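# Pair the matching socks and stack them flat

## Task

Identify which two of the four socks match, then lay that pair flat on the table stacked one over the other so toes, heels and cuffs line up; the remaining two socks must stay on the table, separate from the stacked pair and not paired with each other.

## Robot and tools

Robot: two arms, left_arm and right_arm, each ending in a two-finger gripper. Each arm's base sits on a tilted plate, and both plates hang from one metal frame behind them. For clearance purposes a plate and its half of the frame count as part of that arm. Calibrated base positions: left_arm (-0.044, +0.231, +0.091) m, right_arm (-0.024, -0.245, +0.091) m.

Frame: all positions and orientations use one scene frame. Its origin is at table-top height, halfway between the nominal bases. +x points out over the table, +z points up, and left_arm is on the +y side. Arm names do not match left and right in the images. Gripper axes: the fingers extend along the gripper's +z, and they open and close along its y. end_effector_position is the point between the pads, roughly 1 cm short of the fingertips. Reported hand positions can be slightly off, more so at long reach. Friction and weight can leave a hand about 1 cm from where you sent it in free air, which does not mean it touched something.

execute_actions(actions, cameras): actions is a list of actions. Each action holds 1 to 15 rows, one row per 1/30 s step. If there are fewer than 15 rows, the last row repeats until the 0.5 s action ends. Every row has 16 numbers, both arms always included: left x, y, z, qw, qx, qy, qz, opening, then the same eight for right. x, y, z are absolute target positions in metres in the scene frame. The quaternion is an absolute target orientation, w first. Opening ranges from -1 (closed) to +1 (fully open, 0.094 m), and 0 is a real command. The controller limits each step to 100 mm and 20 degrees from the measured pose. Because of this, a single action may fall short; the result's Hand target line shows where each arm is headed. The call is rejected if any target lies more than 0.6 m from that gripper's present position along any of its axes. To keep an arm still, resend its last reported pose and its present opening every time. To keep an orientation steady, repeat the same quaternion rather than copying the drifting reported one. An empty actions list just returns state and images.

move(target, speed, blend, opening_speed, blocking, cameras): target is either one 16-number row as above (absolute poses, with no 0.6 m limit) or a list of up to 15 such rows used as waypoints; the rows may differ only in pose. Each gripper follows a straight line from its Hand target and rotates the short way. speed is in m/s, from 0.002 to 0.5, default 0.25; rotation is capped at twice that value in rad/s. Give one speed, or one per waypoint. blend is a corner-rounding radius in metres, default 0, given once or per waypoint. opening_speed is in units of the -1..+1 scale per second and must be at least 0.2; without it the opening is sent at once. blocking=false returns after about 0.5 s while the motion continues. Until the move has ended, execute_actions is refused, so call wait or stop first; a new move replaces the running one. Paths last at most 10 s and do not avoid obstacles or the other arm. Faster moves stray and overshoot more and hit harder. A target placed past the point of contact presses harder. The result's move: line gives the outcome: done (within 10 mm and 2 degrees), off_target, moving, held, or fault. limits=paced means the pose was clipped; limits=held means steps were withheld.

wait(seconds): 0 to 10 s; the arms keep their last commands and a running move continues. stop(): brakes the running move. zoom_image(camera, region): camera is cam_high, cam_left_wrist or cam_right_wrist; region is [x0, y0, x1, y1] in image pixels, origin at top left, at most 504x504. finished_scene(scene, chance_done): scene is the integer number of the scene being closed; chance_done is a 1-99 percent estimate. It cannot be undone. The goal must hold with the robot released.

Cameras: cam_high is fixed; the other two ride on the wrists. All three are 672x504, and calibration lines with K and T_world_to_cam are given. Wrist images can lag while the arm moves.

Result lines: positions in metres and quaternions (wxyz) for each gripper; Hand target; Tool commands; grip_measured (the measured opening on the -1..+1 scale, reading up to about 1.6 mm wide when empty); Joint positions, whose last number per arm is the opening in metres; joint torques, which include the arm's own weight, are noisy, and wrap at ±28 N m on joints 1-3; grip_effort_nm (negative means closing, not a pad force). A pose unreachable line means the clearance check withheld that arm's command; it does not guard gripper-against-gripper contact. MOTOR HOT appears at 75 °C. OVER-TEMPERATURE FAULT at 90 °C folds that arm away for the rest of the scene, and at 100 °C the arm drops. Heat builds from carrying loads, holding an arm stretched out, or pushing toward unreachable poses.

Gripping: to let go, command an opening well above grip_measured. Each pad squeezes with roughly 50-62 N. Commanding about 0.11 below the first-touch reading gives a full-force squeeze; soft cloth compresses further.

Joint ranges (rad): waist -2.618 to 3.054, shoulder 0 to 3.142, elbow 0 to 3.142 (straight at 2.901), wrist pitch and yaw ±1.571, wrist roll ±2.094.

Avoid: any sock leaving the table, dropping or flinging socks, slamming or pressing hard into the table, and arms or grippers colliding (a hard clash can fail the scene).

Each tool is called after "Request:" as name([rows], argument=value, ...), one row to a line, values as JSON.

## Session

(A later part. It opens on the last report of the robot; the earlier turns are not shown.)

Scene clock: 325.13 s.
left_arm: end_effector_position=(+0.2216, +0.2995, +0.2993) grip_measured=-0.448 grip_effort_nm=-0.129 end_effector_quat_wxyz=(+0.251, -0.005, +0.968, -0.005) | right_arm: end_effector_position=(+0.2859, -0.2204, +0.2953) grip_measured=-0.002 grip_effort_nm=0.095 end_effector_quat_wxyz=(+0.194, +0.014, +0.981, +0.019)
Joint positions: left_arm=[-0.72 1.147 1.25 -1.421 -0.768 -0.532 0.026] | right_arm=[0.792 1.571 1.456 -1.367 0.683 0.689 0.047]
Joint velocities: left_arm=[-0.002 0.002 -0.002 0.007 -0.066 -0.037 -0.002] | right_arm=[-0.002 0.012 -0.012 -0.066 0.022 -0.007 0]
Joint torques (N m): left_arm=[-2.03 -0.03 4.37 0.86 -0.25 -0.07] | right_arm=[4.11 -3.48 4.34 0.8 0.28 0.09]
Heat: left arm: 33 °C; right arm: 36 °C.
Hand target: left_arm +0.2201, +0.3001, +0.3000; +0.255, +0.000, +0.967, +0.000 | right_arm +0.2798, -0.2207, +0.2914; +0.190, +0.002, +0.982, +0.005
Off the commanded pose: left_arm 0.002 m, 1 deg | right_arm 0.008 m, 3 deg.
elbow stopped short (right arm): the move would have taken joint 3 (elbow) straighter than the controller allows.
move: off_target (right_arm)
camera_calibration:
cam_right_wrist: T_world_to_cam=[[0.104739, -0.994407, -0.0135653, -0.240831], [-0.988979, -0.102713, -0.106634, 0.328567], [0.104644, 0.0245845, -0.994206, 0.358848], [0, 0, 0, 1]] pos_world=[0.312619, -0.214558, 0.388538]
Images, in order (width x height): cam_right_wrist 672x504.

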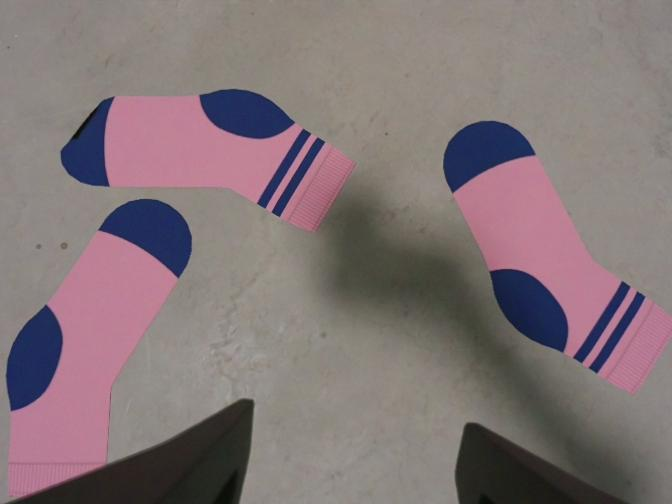

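Request:
move([
  [0.22,0.3,0.3,0.255,0,0.967,0,-0.45,0.305,-0.445,0.06,0,0.1736,0.9848,0,-1],
  [0.22,0.3,0.3,0.255,0,0.967,0,-0.45,0.302,-0.445,-0.012,0,0.1736,0.9848,0,-1],
  [0.22,0.3,0.3,0.255,0,0.967,0,-0.45,0.245,-0.38,-0.015,0,0.1736,0.9848,0,-1],
  [0.22,0.3,0.3,0.255,0,0.967,0,-0.45,0.235,-0.26,-0.015,0,0.1736,0.9848,0,-1],
], speed=[0.2,0.06,0.06,0.06])

Scene clock: 341.63 s.
left_arm: end_effector_position=(+0.2216, +0.2995, +0.2993) grip_measured=-0.448 grip_effort_nm=-0.134 end_effector_quat_wxyz=(+0.251, -0.005, +0.968, -0.005) | right_arm: end_effector_position=(+0.2817, -0.2946, +0.0149) grip_measured=-0.986 grip_effort_nm=-0.779 end_effector_quat_wxyz=(+0.086, +0.215, +0.972, -0.047)
Joint positions: left_arm=[-0.72 1.147 1.25 -1.421 -0.768 -0.532 0.026] | right_arm=[0.114 1.751 0.74 -0.308 0.638 0.44 0.001]
Joint velocities: left_arm=[-0.017 -0.002 -0.002 -0.037 -0.007 0.007 0.001] | right_arm=[0.002 0.002 0.002 0.051 -0.007 -0.081 -0.001]
Joint torques (N m): left_arm=[-2.1 -0.05 4.45 0.83 -0.27 0] | right_arm=[3.1 -1.01 0.64 0.06 -1.16 0.1]
Heat: left arm: 33 °C; right arm: 34 °C.
Hand target: left_arm +0.2201, +0.3001, +0.3000; +0.255, +0.000, +0.967, +0.000 | right_arm +0.2357, -0.2663, -0.0107; -0.001, +0.176, +0.984, -0.012
Off the commanded pose: left_arm 0.002 m, 1 deg | right_arm 0.065 m, 12 deg.
move: off_target (right_arm)
camera_calibration:
cam_left_wrist: T_world_to_cam=[[0.110075, -0.991269, 0.072589, 0.252234], [-0.96145, -0.12471, -0.245074, 0.367137], [0.251987, -0.0428142, -0.966783, 0.333019], [0, 0, 0, 1]] pos_world=[0.241303, 0.310076, 0.393623]
cam_right_wrist: T_world_to_cam=[[-0.306223, -0.95027, 0.0567025, -0.190312], [-0.94458, 0.310712, 0.105956, 0.392986], [-0.118305, -0.021114, -0.992753, 0.131684], [0, 0, 0, 1]] pos_world=[0.328508, -0.300173, 0.0998822]

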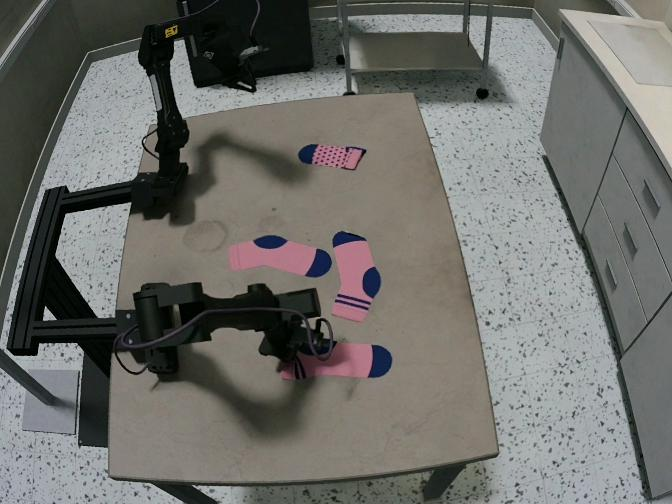

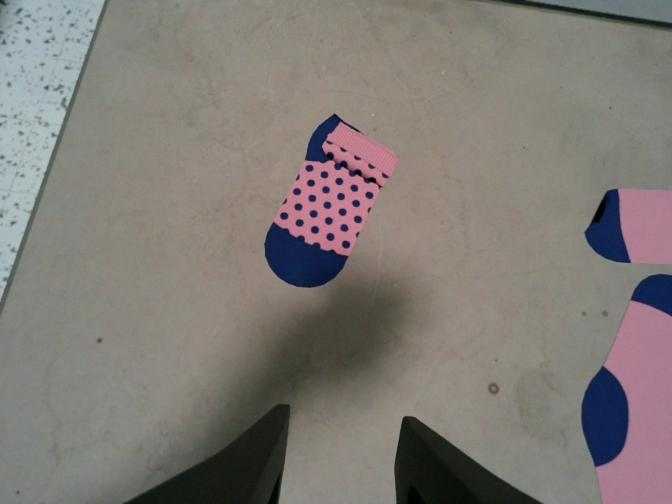

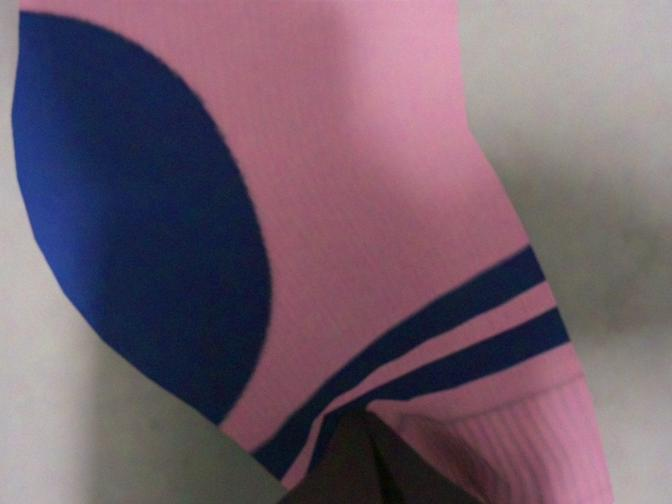

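Request:
move([
  [0.22,0.3,0.3,0.255,0,0.967,0,-0.45,0.275,-0.27,0.1,0,0.1736,0.9848,0,-1],
  [0.22,0.3,0.3,0.255,0,0.967,0,-0.45,0.26,-0.22,0.29,0.19,0,0.982,0,-1],
])

Scene clock: 358.67 s.
left_arm: end_effector_position=(+0.2216, +0.2995, +0.2993) grip_measured=-0.448 grip_effort_nm=-0.134 end_effector_quat_wxyz=(+0.251, -0.005, +0.968, -0.005) | right_arm: end_effector_position=(+0.2552, -0.2164, +0.2844) grip_measured=-0.986 grip_effort_nm=-0.774 end_effector_quat_wxyz=(+0.184, +0.001, +0.983, +0.012)
Joint positions: left_arm=[-0.72 1.147 1.25 -1.421 -0.768 -0.532 0.026] | right_arm=[0.861 1.522 1.352 -1.396 0.68 0.767 0.001]
Joint velocities: left_arm=[0.007 -0.012 -0.002 0.007 0.051 0.007 0] | right_arm=[0.002 0.012 -0.022 0.022 0.037 -0.066 -0.001]
Joint torques (N m): left_arm=[-2.06 -0.17 4.46 0.83 -0.27 -0.08] | right_arm=[3.4 -2.66 7.61 0.68 0.3 0.07]
Heat: left arm: 33 °C; right arm: 33 °C.
Hand target: left_arm +0.2201, +0.3001, +0.3000; +0.255, +0.000, +0.967, +0.000 | right_arm +0.2571, -0.2179, +0.2919; +0.192, +0.002, +0.981, +0.010
Off the commanded pose: left_arm 0.002 m, 1 deg | right_arm 0.008 m, 1 deg.
move: done
camera_calibration:
cam_left_wrist: T_world_to_cam=[[0.110075, -0.991269, 0.072589, 0.252234], [-0.96145, -0.12471, -0.245074, 0.367137], [0.251987, -0.0428142, -0.966783, 0.333019], [0, 0, 0, 1]] pos_world=[0.241303, 0.310076, 0.393623]
cam_right_wrist: T_world_to_cam=[[0.128313, -0.991728, 0.00331329, -0.244082], [-0.988143, -0.128132, -0.084586, 0.285473], [0.0843108, 0.00757951, -0.996411, 0.353216], [0, 0, 0, 1]] pos_world=[0.283627, -0.208162, 0.376904]

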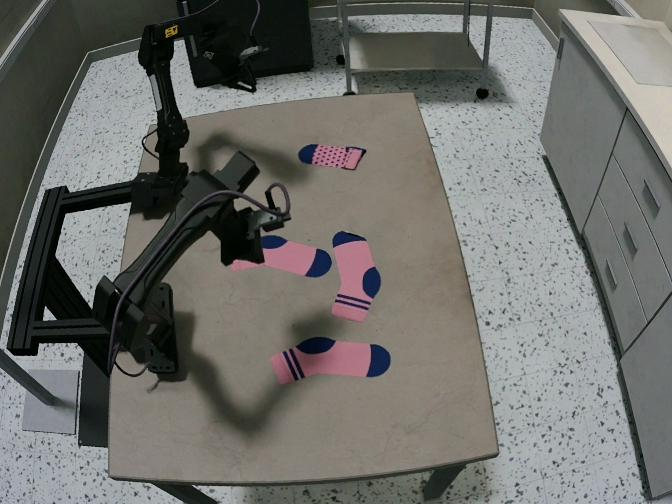

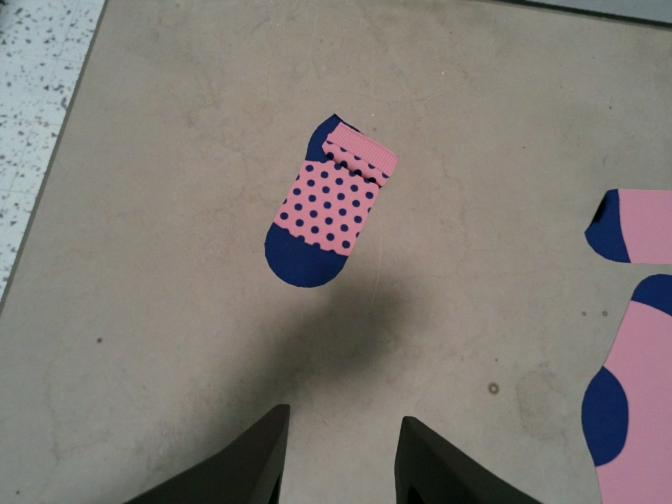

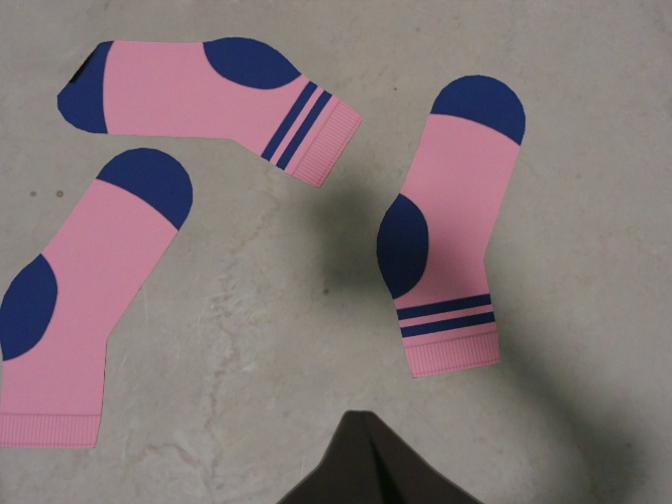

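Request:
zoom_image(camera="cam_right_wrist", region=[40, 20, 376, 200])

Request:
move([
  [0.22,0.3,0.3,0.255,0,0.967,0,-0.45,0.38,-0.1,0.2,0,0.0872,0.9962,0,0.1],
  [0.22,0.3,0.3,0.255,0,0.967,0,-0.45,0.43,0.01,0.085,0,0.0872,0.9962,0,0.1],
])

Scaled by 1.500.

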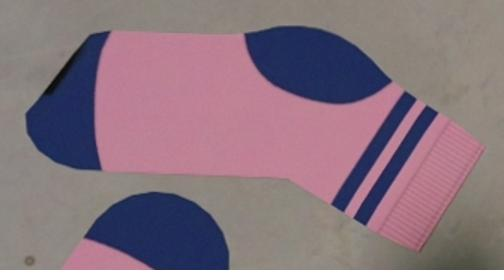

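Scene clock: 373.80 s.
left_arm: end_effector_position=(+0.2216, +0.2995, +0.2993) grip_measured=-0.448 grip_effort_nm=-0.134 end_effector_quat_wxyz=(+0.251, -0.005, +0.968, -0.005) | right_arm: end_effector_position=(+0.4272, +0.0071, +0.0855) grip_measured=+0.098 grip_effort_nm=0.095 end_effector_quat_wxyz=(+0.029, +0.087, +0.996, +0.018)
Joint positions: left_arm=[-0.72 1.147 1.25 -1.421 -0.768 -0.532 0.026] | right_arm=[0.633 3.037 2.854 -1.51 0.485 0.823 0.052]
Joint velocities: left_arm=[-0.012 -0.012 -0.002 -0.007 -0.066 0.066 -0.001] | right_arm=[-0.002 0.012 0.007 -0.066 -0.051 -0.022 0.001]
Joint torques (N m): left_arm=[-2.07 -0.08 4.42 0.87 -0.25 -0.04] | right_arm=[6.84 -13.78 7.35 0.53 -0.01 -0.12]
Heat: left arm: 33 °C; right arm: 33 °C.
Hand target: left_arm +0.2201, +0.3001, +0.3000; +0.255, +0.000, +0.967, +0.000 | right_arm +0.4292, +0.0099, +0.0836; +0.032, +0.086, +0.996, +0.022
Off the commanded pose: left_arm 0.002 m, 1 deg | right_arm 0.004 m, 4 deg.
elbow stopped short (right arm): the move would have taken joint 3 (elbow) straighter than the controller allows.
move: off_target (right_arm)
camera_calibration:
cam_left_wrist: T_world_to_cam=[[0.110075, -0.991269, 0.072589, 0.252234], [-0.96145, -0.12471, -0.245074, 0.367137], [0.251987, -0.0428142, -0.966783, 0.333019], [0, 0, 0, 1]] pos_world=[0.241303, 0.310076, 0.393623]
cam_right_wrist: T_world_to_cam=[[-0.0459601, -0.997436, -0.0548626, 0.0356044], [-0.974083, 0.0325725, 0.223831, 0.433759], [-0.22147, 0.0637281, -0.973083, 0.267097], [0, 0, 0, 1]] pos_world=[0.483308, 0.00436281, 0.164772]

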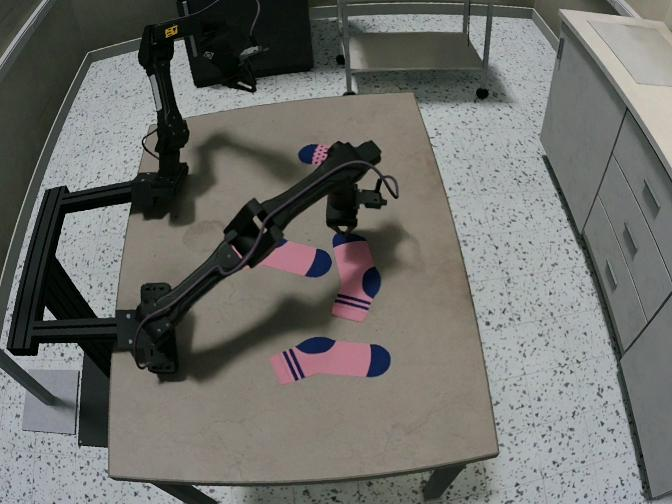

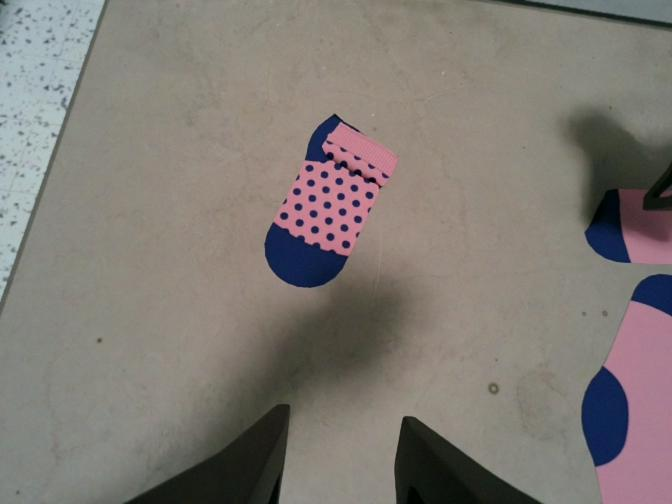

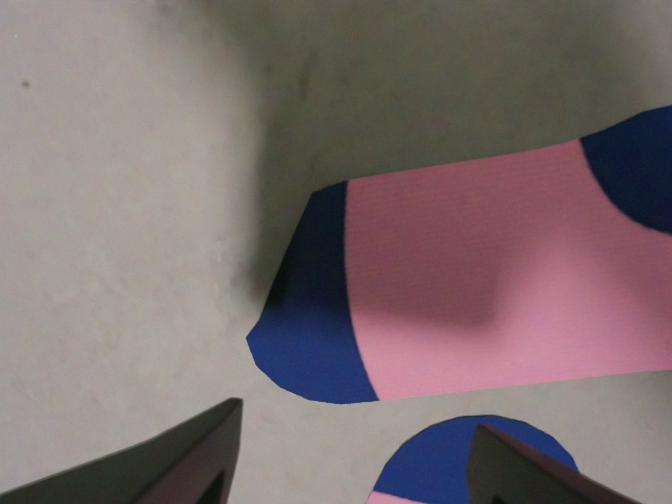

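Request:
move([
  [0.22,0.3,0.3,0.255,0,0.967,0,-0.45,0.427,0.014,0.02,0,0.0872,0.9962,0,0.1],
  [0.22,0.3,0.3,0.255,0,0.967,0,-0.45,0.427,0.014,-0.02,0,0.0872,0.9962,0,0.1],
], speed=0.1, cameras=[])

Request:
move(target=[0.22,0.3,0.3,0.255,0,0.967,0,-0.45,0.427,0.014,-0.02,0,0.0872,0.9962,0,-0.8], opening_speed=0.8, cameras=[])

Request:
move(target=[0.22,0.3,0.3,0.255,0,0.967,0,-0.45,0.427,0.014,-0.02,0,0.0872,0.9962,0,-1], opening_speed=0.5, cameras=["cam_right_wrist"])

Request:
move(target=[0.22,0.3,0.3,0.255,0,0.967,0,-0.45,0.42,0.01,0.12,0,0.0872,0.9962,0,-1], speed=0.1)

Scene clock: 385.63 s.
left_arm: end_effector_position=(+0.2216, +0.2995, +0.2993) grip_measured=-0.448 grip_effort_nm=-0.134 end_effector_quat_wxyz=(+0.251, -0.005, +0.968, -0.005) | right_arm: end_effector_position=(+0.4318, +0.0095, +0.0205) grip_measured=+0.098 grip_effort_nm=0.095 end_effector_quat_wxyz=(+0.016, +0.088, +0.996, +0.011)
Joint positions: left_arm=[-0.72 1.147 1.25 -1.421 -0.768 -0.532 0.026] | right_arm=[0.572 3.097 2.749 -1.347 0.486 0.772 0.052]
Joint velocities: left_arm=[-0.012 -0.007 0.002 0.007 0.007 -0.037 0] | right_arm=[-0.017 -0.002 0.002 0.007 -0.066 -0.007 -0.001]
Joint torques (N m): left_arm=[-2.04 -0.25 4.23 0.89 -0.28 -0.05] | right_arm=[4.97 -11.59 2.22 1.29 0.03 -0.13]
Heat: left arm: 33 °C; right arm: 35 °C.
Hand target: left_arm +0.2201, +0.3001, +0.3000; +0.255, +0.000, +0.967, +0.000 | right_arm +0.4249, +0.0112, -0.0167; +0.003, +0.087, +0.996, +0.002
Off the commanded pose: left_arm 0.002 m, 1 deg | right_arm 0.041 m, 2 deg.
joint sent to its limit (right arm) — joint 2 (shoulder), upper limit. The joint targets are off in position, not in orientation.
move: off_target (right_arm)
No camera images: "cameras" was empty.

Scene clock: 386.97 s.
left_arm: end_effector_position=(+0.2216, +0.2995, +0.2993) grip_measured=-0.448 grip_effort_nm=-0.129 end_effector_quat_wxyz=(+0.251, -0.005, +0.968, -0.005) | right_arm: end_effector_position=(+0.4373, +0.0131, +0.0211) grip_measured=-0.797 grip_effort_nm=-0.188 end_effector_quat_wxyz=(+0.026, +0.092, +0.995, +0.020)
Joint positions: left_arm=[-0.72 1.147 1.25 -1.421 -0.768 -0.532 0.026] | right_arm=[0.572 3.087 2.732 -1.308 0.486 0.767 0.01]
Joint velocities: left_arm=[0.002 0.002 -0.012 -0.022 -0.007 -0.037 0.001] | right_arm=[-0.022 -0.002 -0.007 0.051 -0.037 -0.066 -0.001]
Joint torques (N m): left_arm=[-1.89 -0.09 4.25 0.85 -0.22 -0.04] | right_arm=[5.11 -10.92 3.21 0.95 0.01 -0.06]
Heat: left arm: 33 °C; right arm: 36 °C.
Hand target: left_arm +0.2201, +0.3001, +0.3000; +0.255, +0.000, +0.967, +0.000 | right_arm +0.4249, +0.0121, -0.0175; +0.003, +0.087, +0.996, +0.003
Off the commanded pose: left_arm 0.002 m, 1 deg | right_arm 0.042 m, 4 deg.
joint sent to its limit (right arm) — joint 2 (shoulder), upper limit. The joint targets are off in position, not in orientation.
move: off_target (right_arm)
No camera images: "cameras" was empty.

Scene clock: 387.67 s.
left_arm: end_effector_position=(+0.2216, +0.2995, +0.2993) grip_measured=-0.448 grip_effort_nm=-0.129 end_effector_quat_wxyz=(+0.251, -0.005, +0.968, -0.005) | right_arm: end_effector_position=(+0.4373, +0.0133, +0.0209) grip_measured=-0.965 grip_effort_nm=-1.004 end_effector_quat_wxyz=(+0.026, +0.092, +0.995, +0.020)
Joint positions: left_arm=[-0.72 1.147 1.25 -1.421 -0.768 -0.532 0.026] | right_arm=[0.572 3.084 2.724 -1.302 0.485 0.766 0.002]
Joint velocities: left_arm=[0.007 0.012 0.002 0.037 0.007 0.022 -0.001] | right_arm=[0.007 0.007 0.012 0.037 0.007 0.022 -0.001]
Joint torques (N m): left_arm=[-2.11 0.12 4.52 0.85 -0.26 -0.1] | right_arm=[5.09 -10.62 3.63 0.91 0.02 -0.09]
Heat: left arm: 33 °C; right arm: 36 °C.
Hand target: left_arm +0.2201, +0.3001, +0.3000; +0.255, +0.000, +0.967, +0.000 | right_arm +0.4246, +0.0123, -0.0181; +0.003, +0.087, +0.996, +0.003
Off the commanded pose: left_arm 0.002 m, 1 deg | right_arm 0.042 m, 4 deg.
joint sent to its limit (right arm) — joint 2 (shoulder), upper limit. The joint targets still meet the commanded pose.
move: off_target (right_arm)
camera_calibration:
cam_right_wrist: T_world_to_cam=[[-0.0549137, -0.996717, -0.0594884, 0.0427798], [-0.972451, 0.0398688, 0.229673, 0.456885], [-0.226547, 0.0704618, -0.971448, 0.208181], [0, 0, 0, 1]] pos_world=[0.49381, 0.00975511, 0.0998475]
Images, in order (width x height): cam_right_wrist 672x504.

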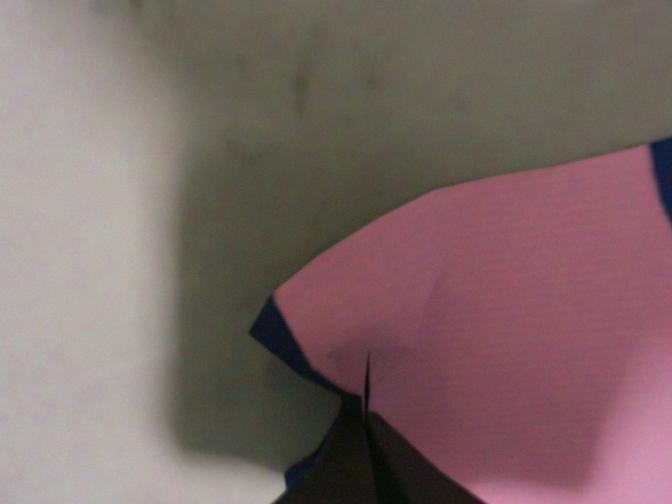

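Scene clock: 389.53 s.
left_arm: end_effector_position=(+0.2216, +0.2995, +0.2993) grip_measured=-0.448 grip_effort_nm=-0.129 end_effector_quat_wxyz=(+0.251, -0.005, +0.968, -0.005) | right_arm: end_effector_position=(+0.4189, +0.0074, +0.0969) grip_measured=-0.970 grip_effort_nm=-1.053 end_effector_quat_wxyz=(+0.021, +0.088, +0.996, +0.018)
Joint positions: left_arm=[-0.72 1.147 1.25 -1.421 -0.768 -0.532 0.026] | right_arm=[0.649 3.019 2.855 -1.549 0.472 0.848 0.001]
Joint velocities: left_arm=[-0.012 0.002 -0.002 0.022 0.007 -0.007 -0.001] | right_arm=[0.002 -0.002 -0.037 -0.037 -0.007 -0.081 -0.001]
Joint torques (N m): left_arm=[-2 -0.08 4.31 0.86 -0.28 -0.1] | right_arm=[8.62 -17.95 6.04 0.28 -0.04 0.08]
Heat: left arm: 33 °C; right arm: 36 °C.
Hand target: left_arm +0.2201, +0.3001, +0.3000; +0.255, +0.000, +0.967, +0.000 | right_arm +0.4186, +0.0094, +0.1193; +0.033, +0.087, +0.995, +0.030
Off the commanded pose: left_arm 0.002 m, 1 deg | right_arm 0.023 m, 3 deg.
elbow stopped short (right arm): the move would have taken joint 3 (elbow) straighter than the controller allows.
joint sent to its limit (right arm) — joint 4 (wrist pitch), lower limit. The joint targets are off in orientation, not in position.
move: off_target (right_arm)
camera_calibration:
cam_left_wrist: T_world_to_cam=[[0.110075, -0.991269, 0.072589, 0.252234], [-0.96145, -0.12471, -0.245074, 0.367137], [0.251987, -0.0428142, -0.966783, 0.333019], [0, 0, 0, 1]] pos_world=[0.241303, 0.310076, 0.393623]
cam_right_wrist: T_world_to_cam=[[-0.0471103, -0.997342, -0.0555856, 0.0367545], [-0.970398, 0.0324996, 0.239315, 0.420077], [-0.236872, 0.0652144, -0.96935, 0.282398], [0, 0, 0, 1]] pos_world=[0.476266, 0.00458799, 0.175255]

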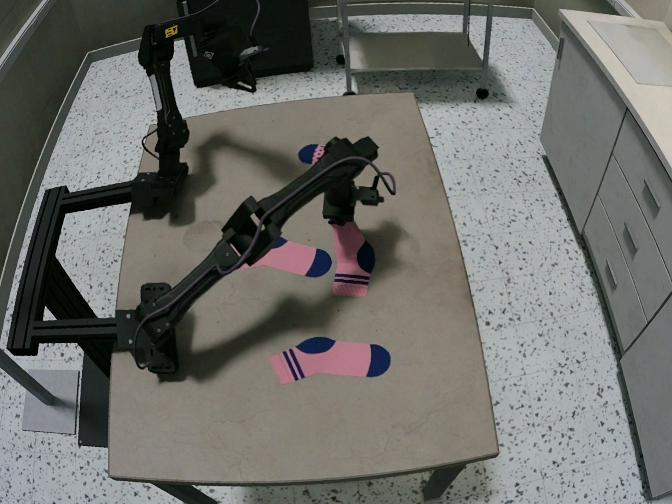

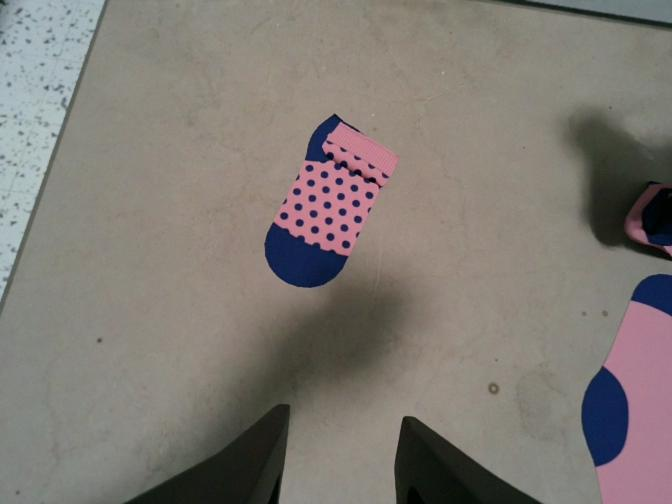

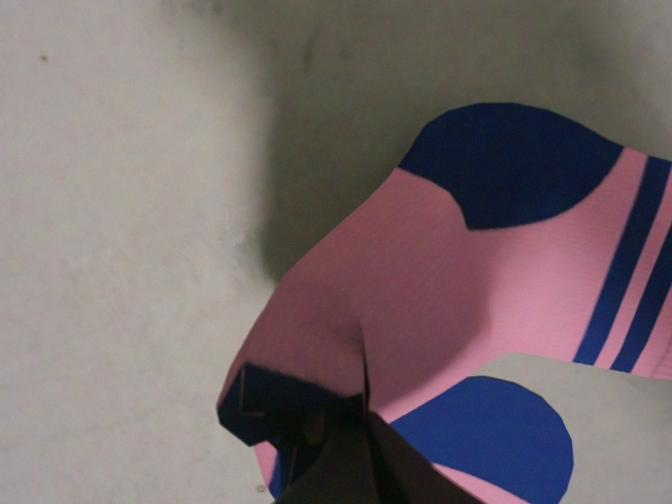

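Request:
move([
  [0.22,0.3,0.3,0.255,0,0.967,0,-0.45,0.41,-0.05,0.2,0.1574,0,0.985,0.0734,-1],
  [0.22,0.3,0.3,0.255,0,0.967,0,-0.45,0.37,-0.14,0.29,0.173,-0.2549,0.9514,0.0152,-1],
], speed=0.15)

Request:
move(target=[0.22,0.3,0.3,0.255,0,0.967,0,-0.45,0.28,-0.31,0.3,0.0933,-0.6655,0.7262,-0.1464,-1], speed=0.15)

Scene clock: 409.33 s.
left_arm: end_effector_position=(+0.2216, +0.2995, +0.2993) grip_measured=-0.448 grip_effort_nm=-0.129 end_effector_quat_wxyz=(+0.251, -0.005, +0.968, -0.005) | right_arm: end_effector_position=(+0.3743, -0.1382, +0.2769) grip_measured=-0.970 grip_effort_nm=-1.053 end_effector_quat_wxyz=(+0.160, -0.246, +0.956, +0.018)
Joint positions: left_arm=[-0.72 1.147 1.25 -1.421 -0.768 -0.532 0.026] | right_arm=[0.699 2.017 1.882 -1.313 0.557 0.08 0.001]
Joint velocities: left_arm=[0.002 0.012 -0.017 0.037 -0.066 0.007 -0.002] | right_arm=[0.012 0.007 0.017 -0.037 0.007 -0.066 0]
Joint torques (N m): left_arm=[-2.22 -0.17 4.33 0.87 -0.23 -0.09] | right_arm=[6.42 -10.8 6.17 0.82 0.14 -0.07]
Heat: left arm: 33 °C; right arm: 40 °C.
Hand target: left_arm +0.2201, +0.3001, +0.3000; +0.255, +0.000, +0.967, +0.000 | right_arm +0.3699, -0.1408, +0.2908; +0.172, -0.253, +0.952, +0.018
Off the commanded pose: left_arm 0.002 m, 1 deg | right_arm 0.014 m, 2 deg.
move: off_target (right_arm)
camera_calibration:
cam_left_wrist: T_world_to_cam=[[0.110075, -0.991269, 0.072589, 0.252234], [-0.96145, -0.12471, -0.245074, 0.367137], [0.251987, -0.0428142, -0.966783, 0.333019], [0, 0, 0, 1]] pos_world=[0.241303, 0.310076, 0.393623]
cam_right_wrist: T_world_to_cam=[[0.582062, -0.810623, 0.0639807, -0.343336], [-0.811079, -0.584388, -0.0253321, 0.266786], [0.0579244, -0.0371485, -0.99763, 0.339221], [0, 0, 0, 1]] pos_world=[0.396578, -0.109808, 0.367142]

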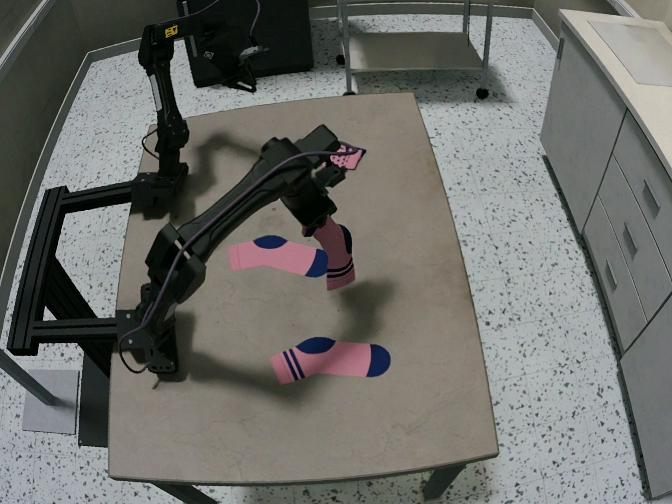

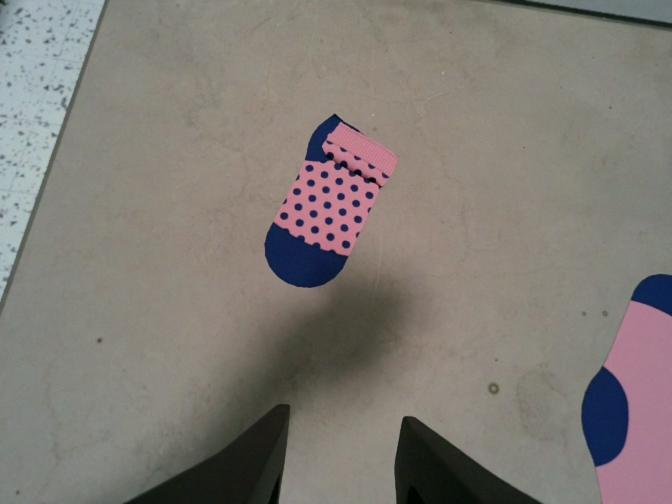

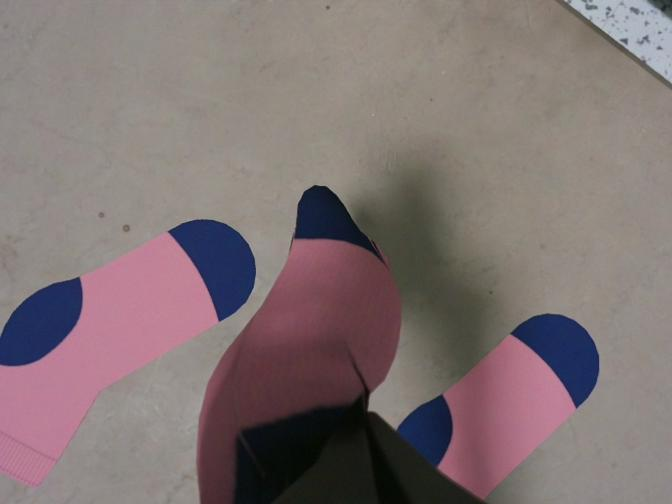

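Scene clock: 413.47 s.
left_arm: end_effector_position=(+0.2216, +0.2995, +0.2993) grip_measured=-0.448 grip_effort_nm=-0.134 end_effector_quat_wxyz=(+0.251, -0.005, +0.968, -0.005) | right_arm: end_effector_position=(+0.2857, -0.3057, +0.3023) grip_measured=-0.970 grip_effort_nm=-1.053 end_effector_quat_wxyz=(-0.103, +0.660, -0.730, +0.145)
Joint positions: left_arm=[-0.72 1.147 1.25 -1.421 -0.768 -0.532 0.026] | right_arm=[0.626 1.475 1.527 -1.516 0.734 -0.967 0.001]
Joint velocities: left_arm=[0.017 -0.027 0.002 -0.022 -0.066 0.007 0.001] | right_arm=[-0.002 -0.012 -0.007 -0.037 0.081 -0.007 -0.001]
Joint torques (N m): left_arm=[-1.98 -0.1 4.44 0.89 -0.27 -0.06] | right_arm=[2.43 -4.51 3.99 0.69 0.22 -0.07]
Heat: left arm: 33 °C; right arm: 39 °C.
Hand target: left_arm +0.2201, +0.3001, +0.3000; +0.255, +0.000, +0.967, +0.000 | right_arm +0.2799, -0.3110, +0.2999; +0.094, -0.666, +0.726, -0.148
Off the commanded pose: left_arm 0.002 m, 1 deg | right_arm 0.007 m, 1 deg.
move: done
camera_calibration:
cam_left_wrist: T_world_to_cam=[[0.110075, -0.991269, 0.072589, 0.252234], [-0.96145, -0.12471, -0.245074, 0.367137], [0.251987, -0.0428142, -0.966783, 0.333019], [0, 0, 0, 1]] pos_world=[0.241303, 0.310076, 0.393623]
cam_right_wrist: T_world_to_cam=[[0.946587, 0.0371308, 0.320304, -0.351696], [-0.0806631, -0.934497, 0.346712, -0.330503], [0.312196, -0.35403, -0.881587, 0.158789], [0, 0, 0, 1]] pos_world=[0.256679, -0.239579, 0.367225]

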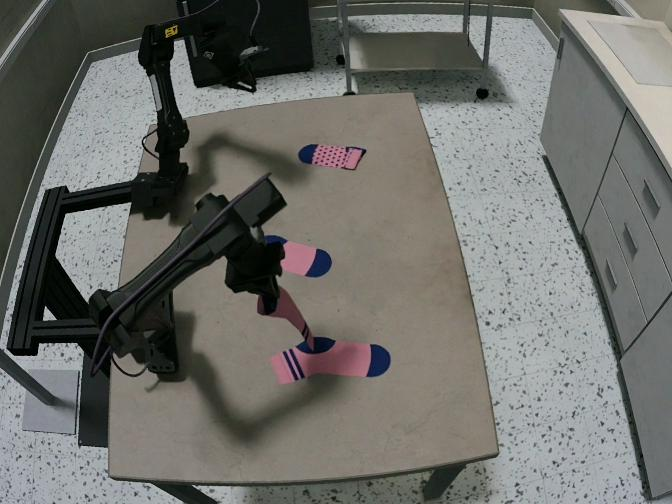

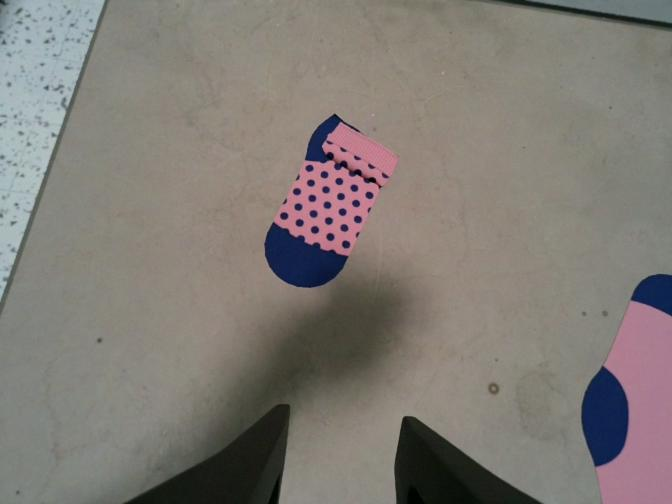

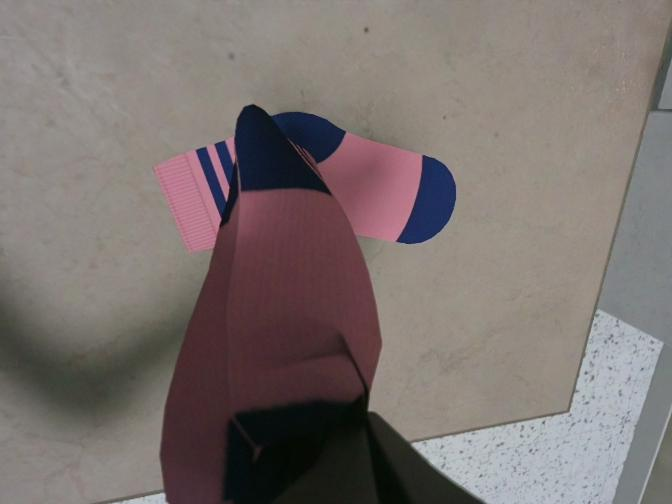

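Request:
move(target=[0.22,0.3,0.3,0.255,0,0.967,0,-0.45,0.21,-0.325,0.285,0.0868,-0.6965,0.6965,-0.1503,-1], speed=0.1)

Request:
zoom_image(camera="cam_high", region=[220, 260, 430, 420])

Scene clock: 422.57 s.
left_arm: end_effector_position=(+0.2216, +0.2995, +0.2993) grip_measured=-0.448 grip_effort_nm=-0.129 end_effector_quat_wxyz=(+0.251, -0.005, +0.968, -0.005) | right_arm: end_effector_position=(+0.2166, -0.3267, +0.2882) grip_measured=-0.970 grip_effort_nm=-1.048 end_effector_quat_wxyz=(-0.129, +0.686, -0.700, +0.152)
Joint positions: left_arm=[-0.72 1.147 1.25 -1.421 -0.768 -0.532 0.026] | right_arm=[0.724 1.169 1.255 -1.554 0.736 -0.963 0.001]
Joint velocities: left_arm=[0.002 0.012 -0.002 -0.037 -0.022 0.051 -0.001] | right_arm=[-0.002 0.012 0.012 0.022 -0.022 0.022 -0.001]
Joint torques (N m): left_arm=[-2 -0.08 4.38 0.86 -0.27 -0.07] | right_arm=[2.32 -0.42 3.82 0.81 0.1 -0.04]
Heat: left arm: 33 °C; right arm: 37 °C.
Hand target: left_arm +0.2201, +0.3001, +0.3000; +0.255, +0.000, +0.967, +0.000 | right_arm +0.2109, -0.3251, +0.2843; -0.121, +0.698, -0.690, +0.149
Off the commanded pose: left_arm 0.002 m, 1 deg | right_arm 0.008 m, 5 deg.
joint sent to its limit (right arm) — joint 4 (wrist pitch), lower limit. The joint targets are off in orientation, not in position.
move: off_target (right_arm)
camera_calibration:
cam_left_wrist: T_world_to_cam=[[0.110075, -0.991269, 0.072589, 0.252234], [-0.96145, -0.12471, -0.245074, 0.367137], [0.251987, -0.0428142, -0.966783, 0.333019], [0, 0, 0, 1]] pos_world=[0.241303, 0.310076, 0.393623]
cam_right_wrist: T_world_to_cam=[[0.924918, 0.1125, 0.36314, -0.264006], [-0.0172621, -0.941799, 0.335733, -0.36373], [0.379775, -0.316794, -0.869145, 0.15451], [0, 0, 0, 1]] pos_world=[0.179226, -0.263912, 0.352279]

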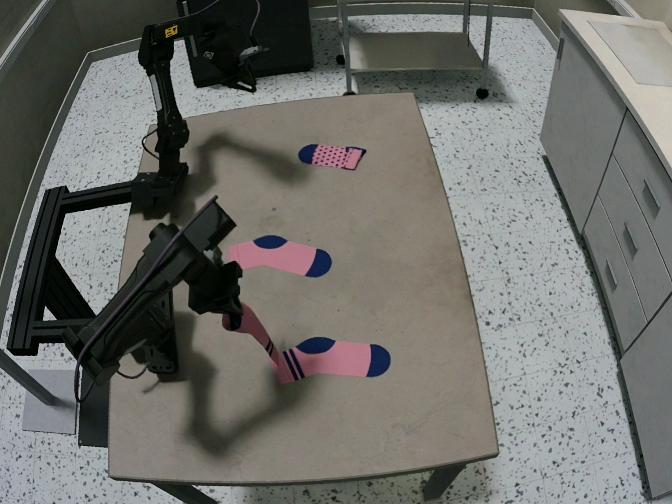

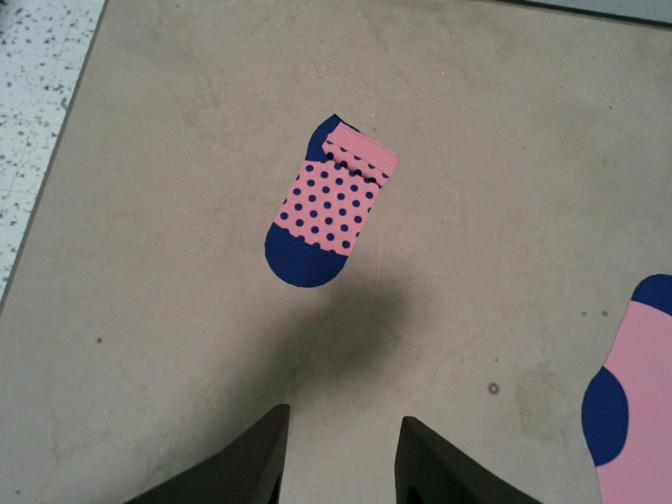

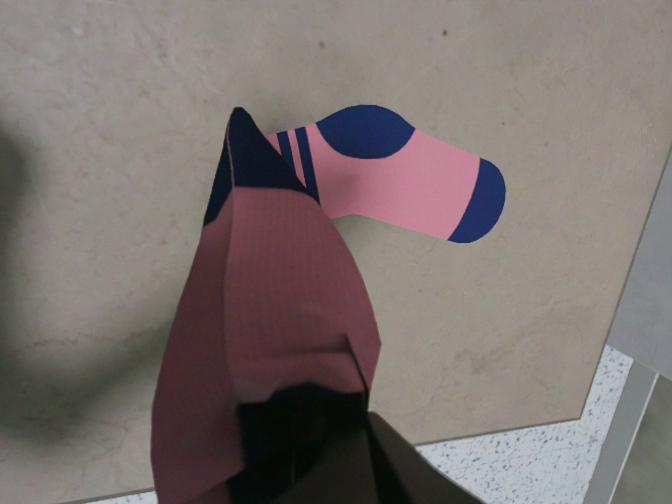

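Scaled by 2.400.

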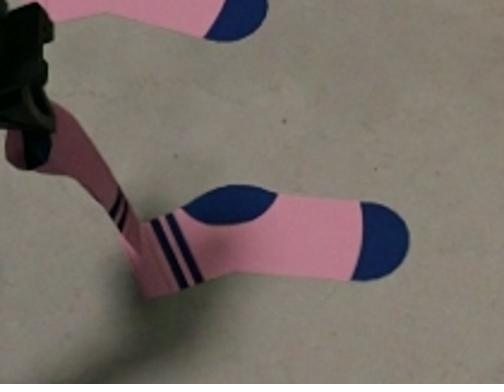

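Request:
move([
  [0.22,0.3,0.3,0.255,0,0.967,0,-0.45,0.215,-0.325,0.255,0.0868,-0.6965,0.6965,-0.1503,-1],
  [0.22,0.3,0.3,0.255,0,0.967,0,-0.45,0.33,-0.322,0.195,0.0868,-0.6965,0.6965,-0.1503,-1],
  [0.22,0.3,0.3,0.255,0,0.967,0,-0.45,0.42,-0.318,0.125,0,-0.7071,0.7071,0,-1],
  [0.22,0.3,0.3,0.255,0,0.967,0,-0.45,0.465,-0.312,0.06,0,-0.7071,0.7071,0,-1],
], speed=0.12, blend=0.02)

Request:
zoom_image(camera="cam_high", region=[220, 260, 430, 420])

Scene clock: 431.03 s.
left_arm: end_effector_position=(+0.2216, +0.2995, +0.2993) grip_measured=-0.448 grip_effort_nm=-0.134 end_effector_quat_wxyz=(+0.251, -0.005, +0.968, -0.005) | right_arm: end_effector_position=(+0.4594, -0.3178, +0.0622) grip_measured=-0.970 grip_effort_nm=-1.053 end_effector_quat_wxyz=(+0.016, +0.707, -0.707, +0.007)
Joint positions: left_arm=[-0.72 1.147 1.25 -1.421 -0.768 -0.532 0.026] | right_arm=[0.053 2.334 2.033 -1.169 0.528 -1.535 0.001]
Joint velocities: left_arm=[0.002 0.032 -0.017 0.037 -0.007 -0.007 -0.001] | right_arm=[-0.007 0.002 0.002 0.022 -0.022 -0.022 -0.001]
Joint torques (N m): left_arm=[-2.02 -0.03 4.37 0.88 -0.26 -0.1] | right_arm=[6.11 -11.25 7.31 0.43 -0.12 -0.08]
Heat: left arm: 33 °C; right arm: 36 °C.
Hand target: left_arm +0.2201, +0.3001, +0.3000; +0.255, +0.000, +0.967, +0.000 | right_arm +0.4660, -0.3129, +0.0588; +0.008, +0.708, -0.706, +0.005
Off the commanded pose: left_arm 0.002 m, 1 deg | right_arm 0.008 m, 2 deg.
move: done; blend cut to 0.0175 m at target 1
camera_calibration:
cam_left_wrist: T_world_to_cam=[[0.110075, -0.991269, 0.072589, 0.252234], [-0.96145, -0.12471, -0.245074, 0.367137], [0.251987, -0.0428142, -0.966783, 0.333019], [0, 0, 0, 1]] pos_world=[0.241303, 0.310076, 0.393623]
cam_right_wrist: T_world_to_cam=[[0.991492, 0.124361, -0.0384329, -0.409381], [0.130141, -0.941492, 0.310895, -0.341378], [0.00247901, -0.313252, -0.949667, 0.0481314], [0, 0, 0, 1]] pos_world=[0.450206, -0.255417, 0.136108]

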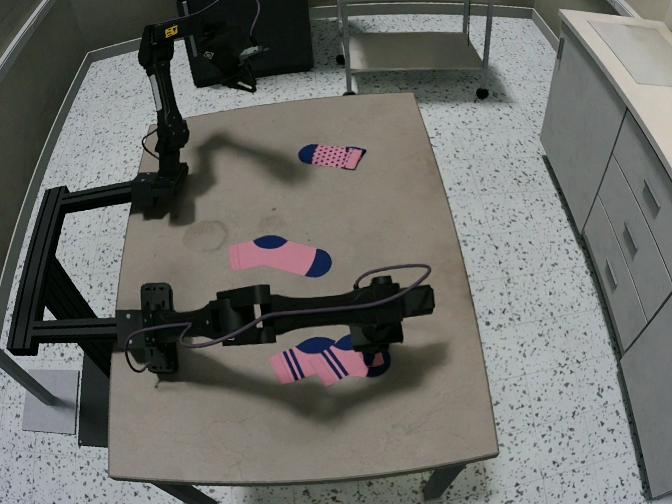

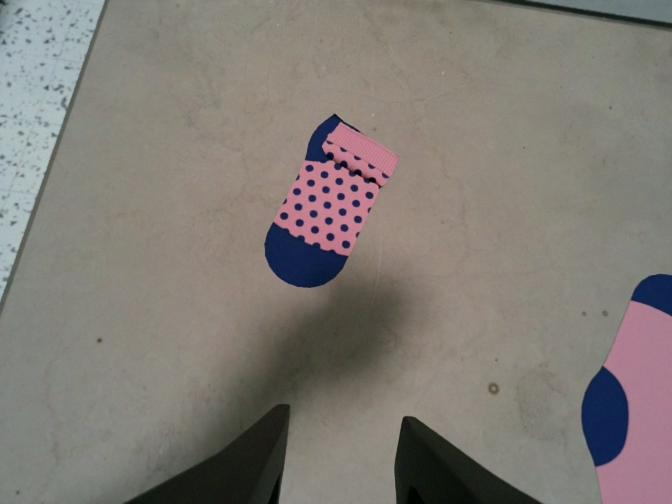

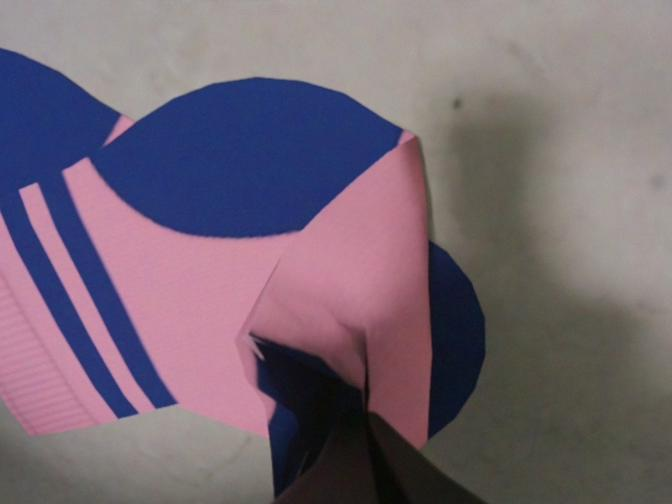

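Scaled by 2.400.

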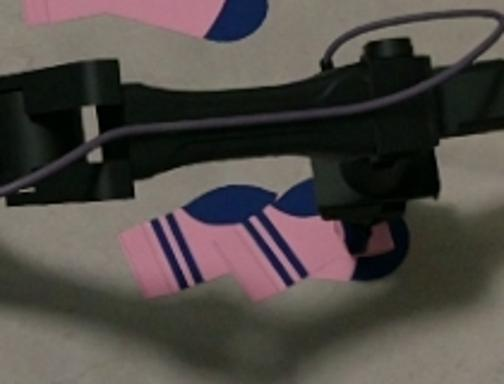

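Request:
move([
  [0.22,0.3,0.3,0.255,0,0.967,0,-0.45,0.4,-0.32,0.15,0,-0.7071,0.7071,0,-1],
  [0.22,0.3,0.3,0.255,0,0.967,0,-0.45,0.3,-0.325,0.29,0.0868,-0.6965,0.6965,-0.1503,-1],
  [0.22,0.3,0.3,0.255,0,0.967,0,-0.45,0.20,-0.325,0.285,0.0868,-0.6965,0.6965,-0.1503,-1],
  [0.22,0.3,0.3,0.255,0,0.967,0,-0.45,0.20,-0.325,0.225,0.0868,-0.6965,0.6965,-0.1503,-1],
], speed=0.12, blend=[0.02,0.02,0,0])

Request:
zoom_image(camera="cam_high", region=[220, 260, 430, 420])

Scene clock: 443.70 s.
left_arm: end_effector_position=(+0.2216, +0.2995, +0.2993) grip_measured=-0.448 grip_effort_nm=-0.139 end_effector_quat_wxyz=(+0.251, -0.005, +0.968, -0.005) | right_arm: end_effector_position=(+0.2002, -0.3240, +0.2293) grip_measured=-0.970 grip_effort_nm=-1.053 end_effector_quat_wxyz=(-0.092, +0.695, -0.698, +0.144)
Joint positions: left_arm=[-0.72 1.147 1.25 -1.421 -0.768 -0.532 0.026] | right_arm=[0.629 1.087 0.993 -1.388 0.726 -1.049 0.001]
Joint velocities: left_arm=[-0.012 0.007 -0.012 0.022 -0.007 -0.022 0.001] | right_arm=[0.017 0.022 -0.002 -0.037 -0.081 -0.007 0]
Joint torques (N m): left_arm=[-1.99 -0.12 4.42 0.87 -0.22 -0.09] | right_arm=[0.94 -1.2 4.16 1.03 0.18 -0.07]
Heat: left arm: 33 °C; right arm: 38 °C.
Hand target: left_arm +0.2201, +0.3001, +0.3000; +0.255, +0.000, +0.967, +0.000 | right_arm +0.1993, -0.3242, +0.2263; -0.094, +0.694, -0.698, +0.147
Off the commanded pose: left_arm 0.002 m, 1 deg | right_arm 0.004 m, 1 deg.
move: done
camera_calibration:
cam_left_wrist: T_world_to_cam=[[0.110075, -0.991269, 0.072589, 0.252234], [-0.96145, -0.12471, -0.245074, 0.367137], [0.251987, -0.0428142, -0.966783, 0.333019], [0, 0, 0, 1]] pos_world=[0.241303, 0.310076, 0.393623]
cam_right_wrist: T_world_to_cam=[[0.945307, 0.13153, 0.298486, -0.210876], [0.0104183, -0.926801, 0.375407, -0.351467], [0.326014, -0.351766, -0.877483, 0.11166], [0, 0, 0, 1]] pos_world=[0.166601, -0.258726, 0.292866]

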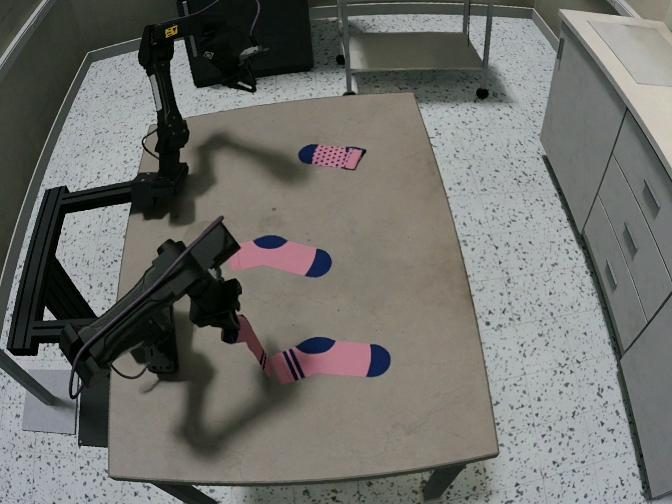

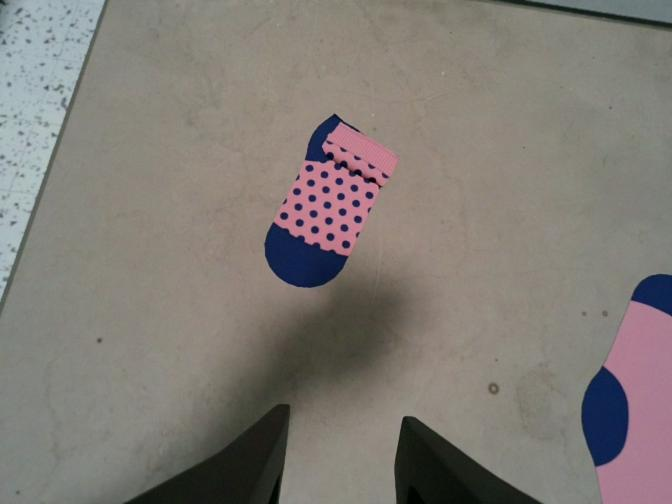

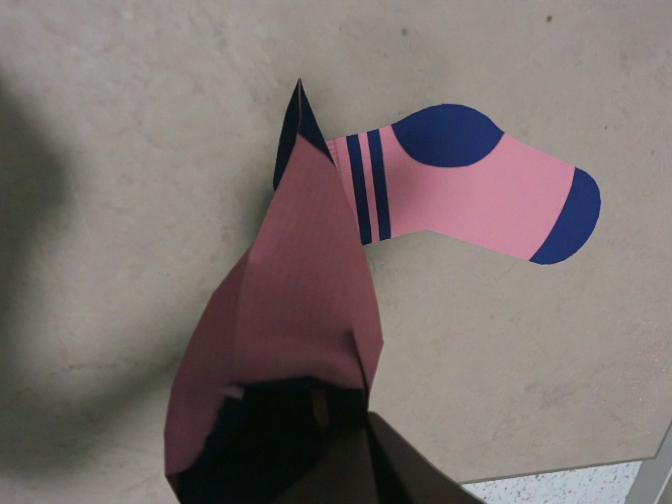

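Scaled by 2.400.

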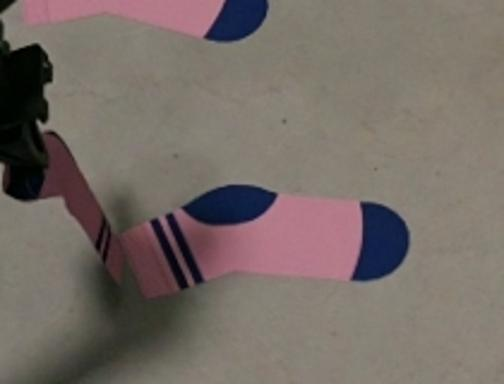

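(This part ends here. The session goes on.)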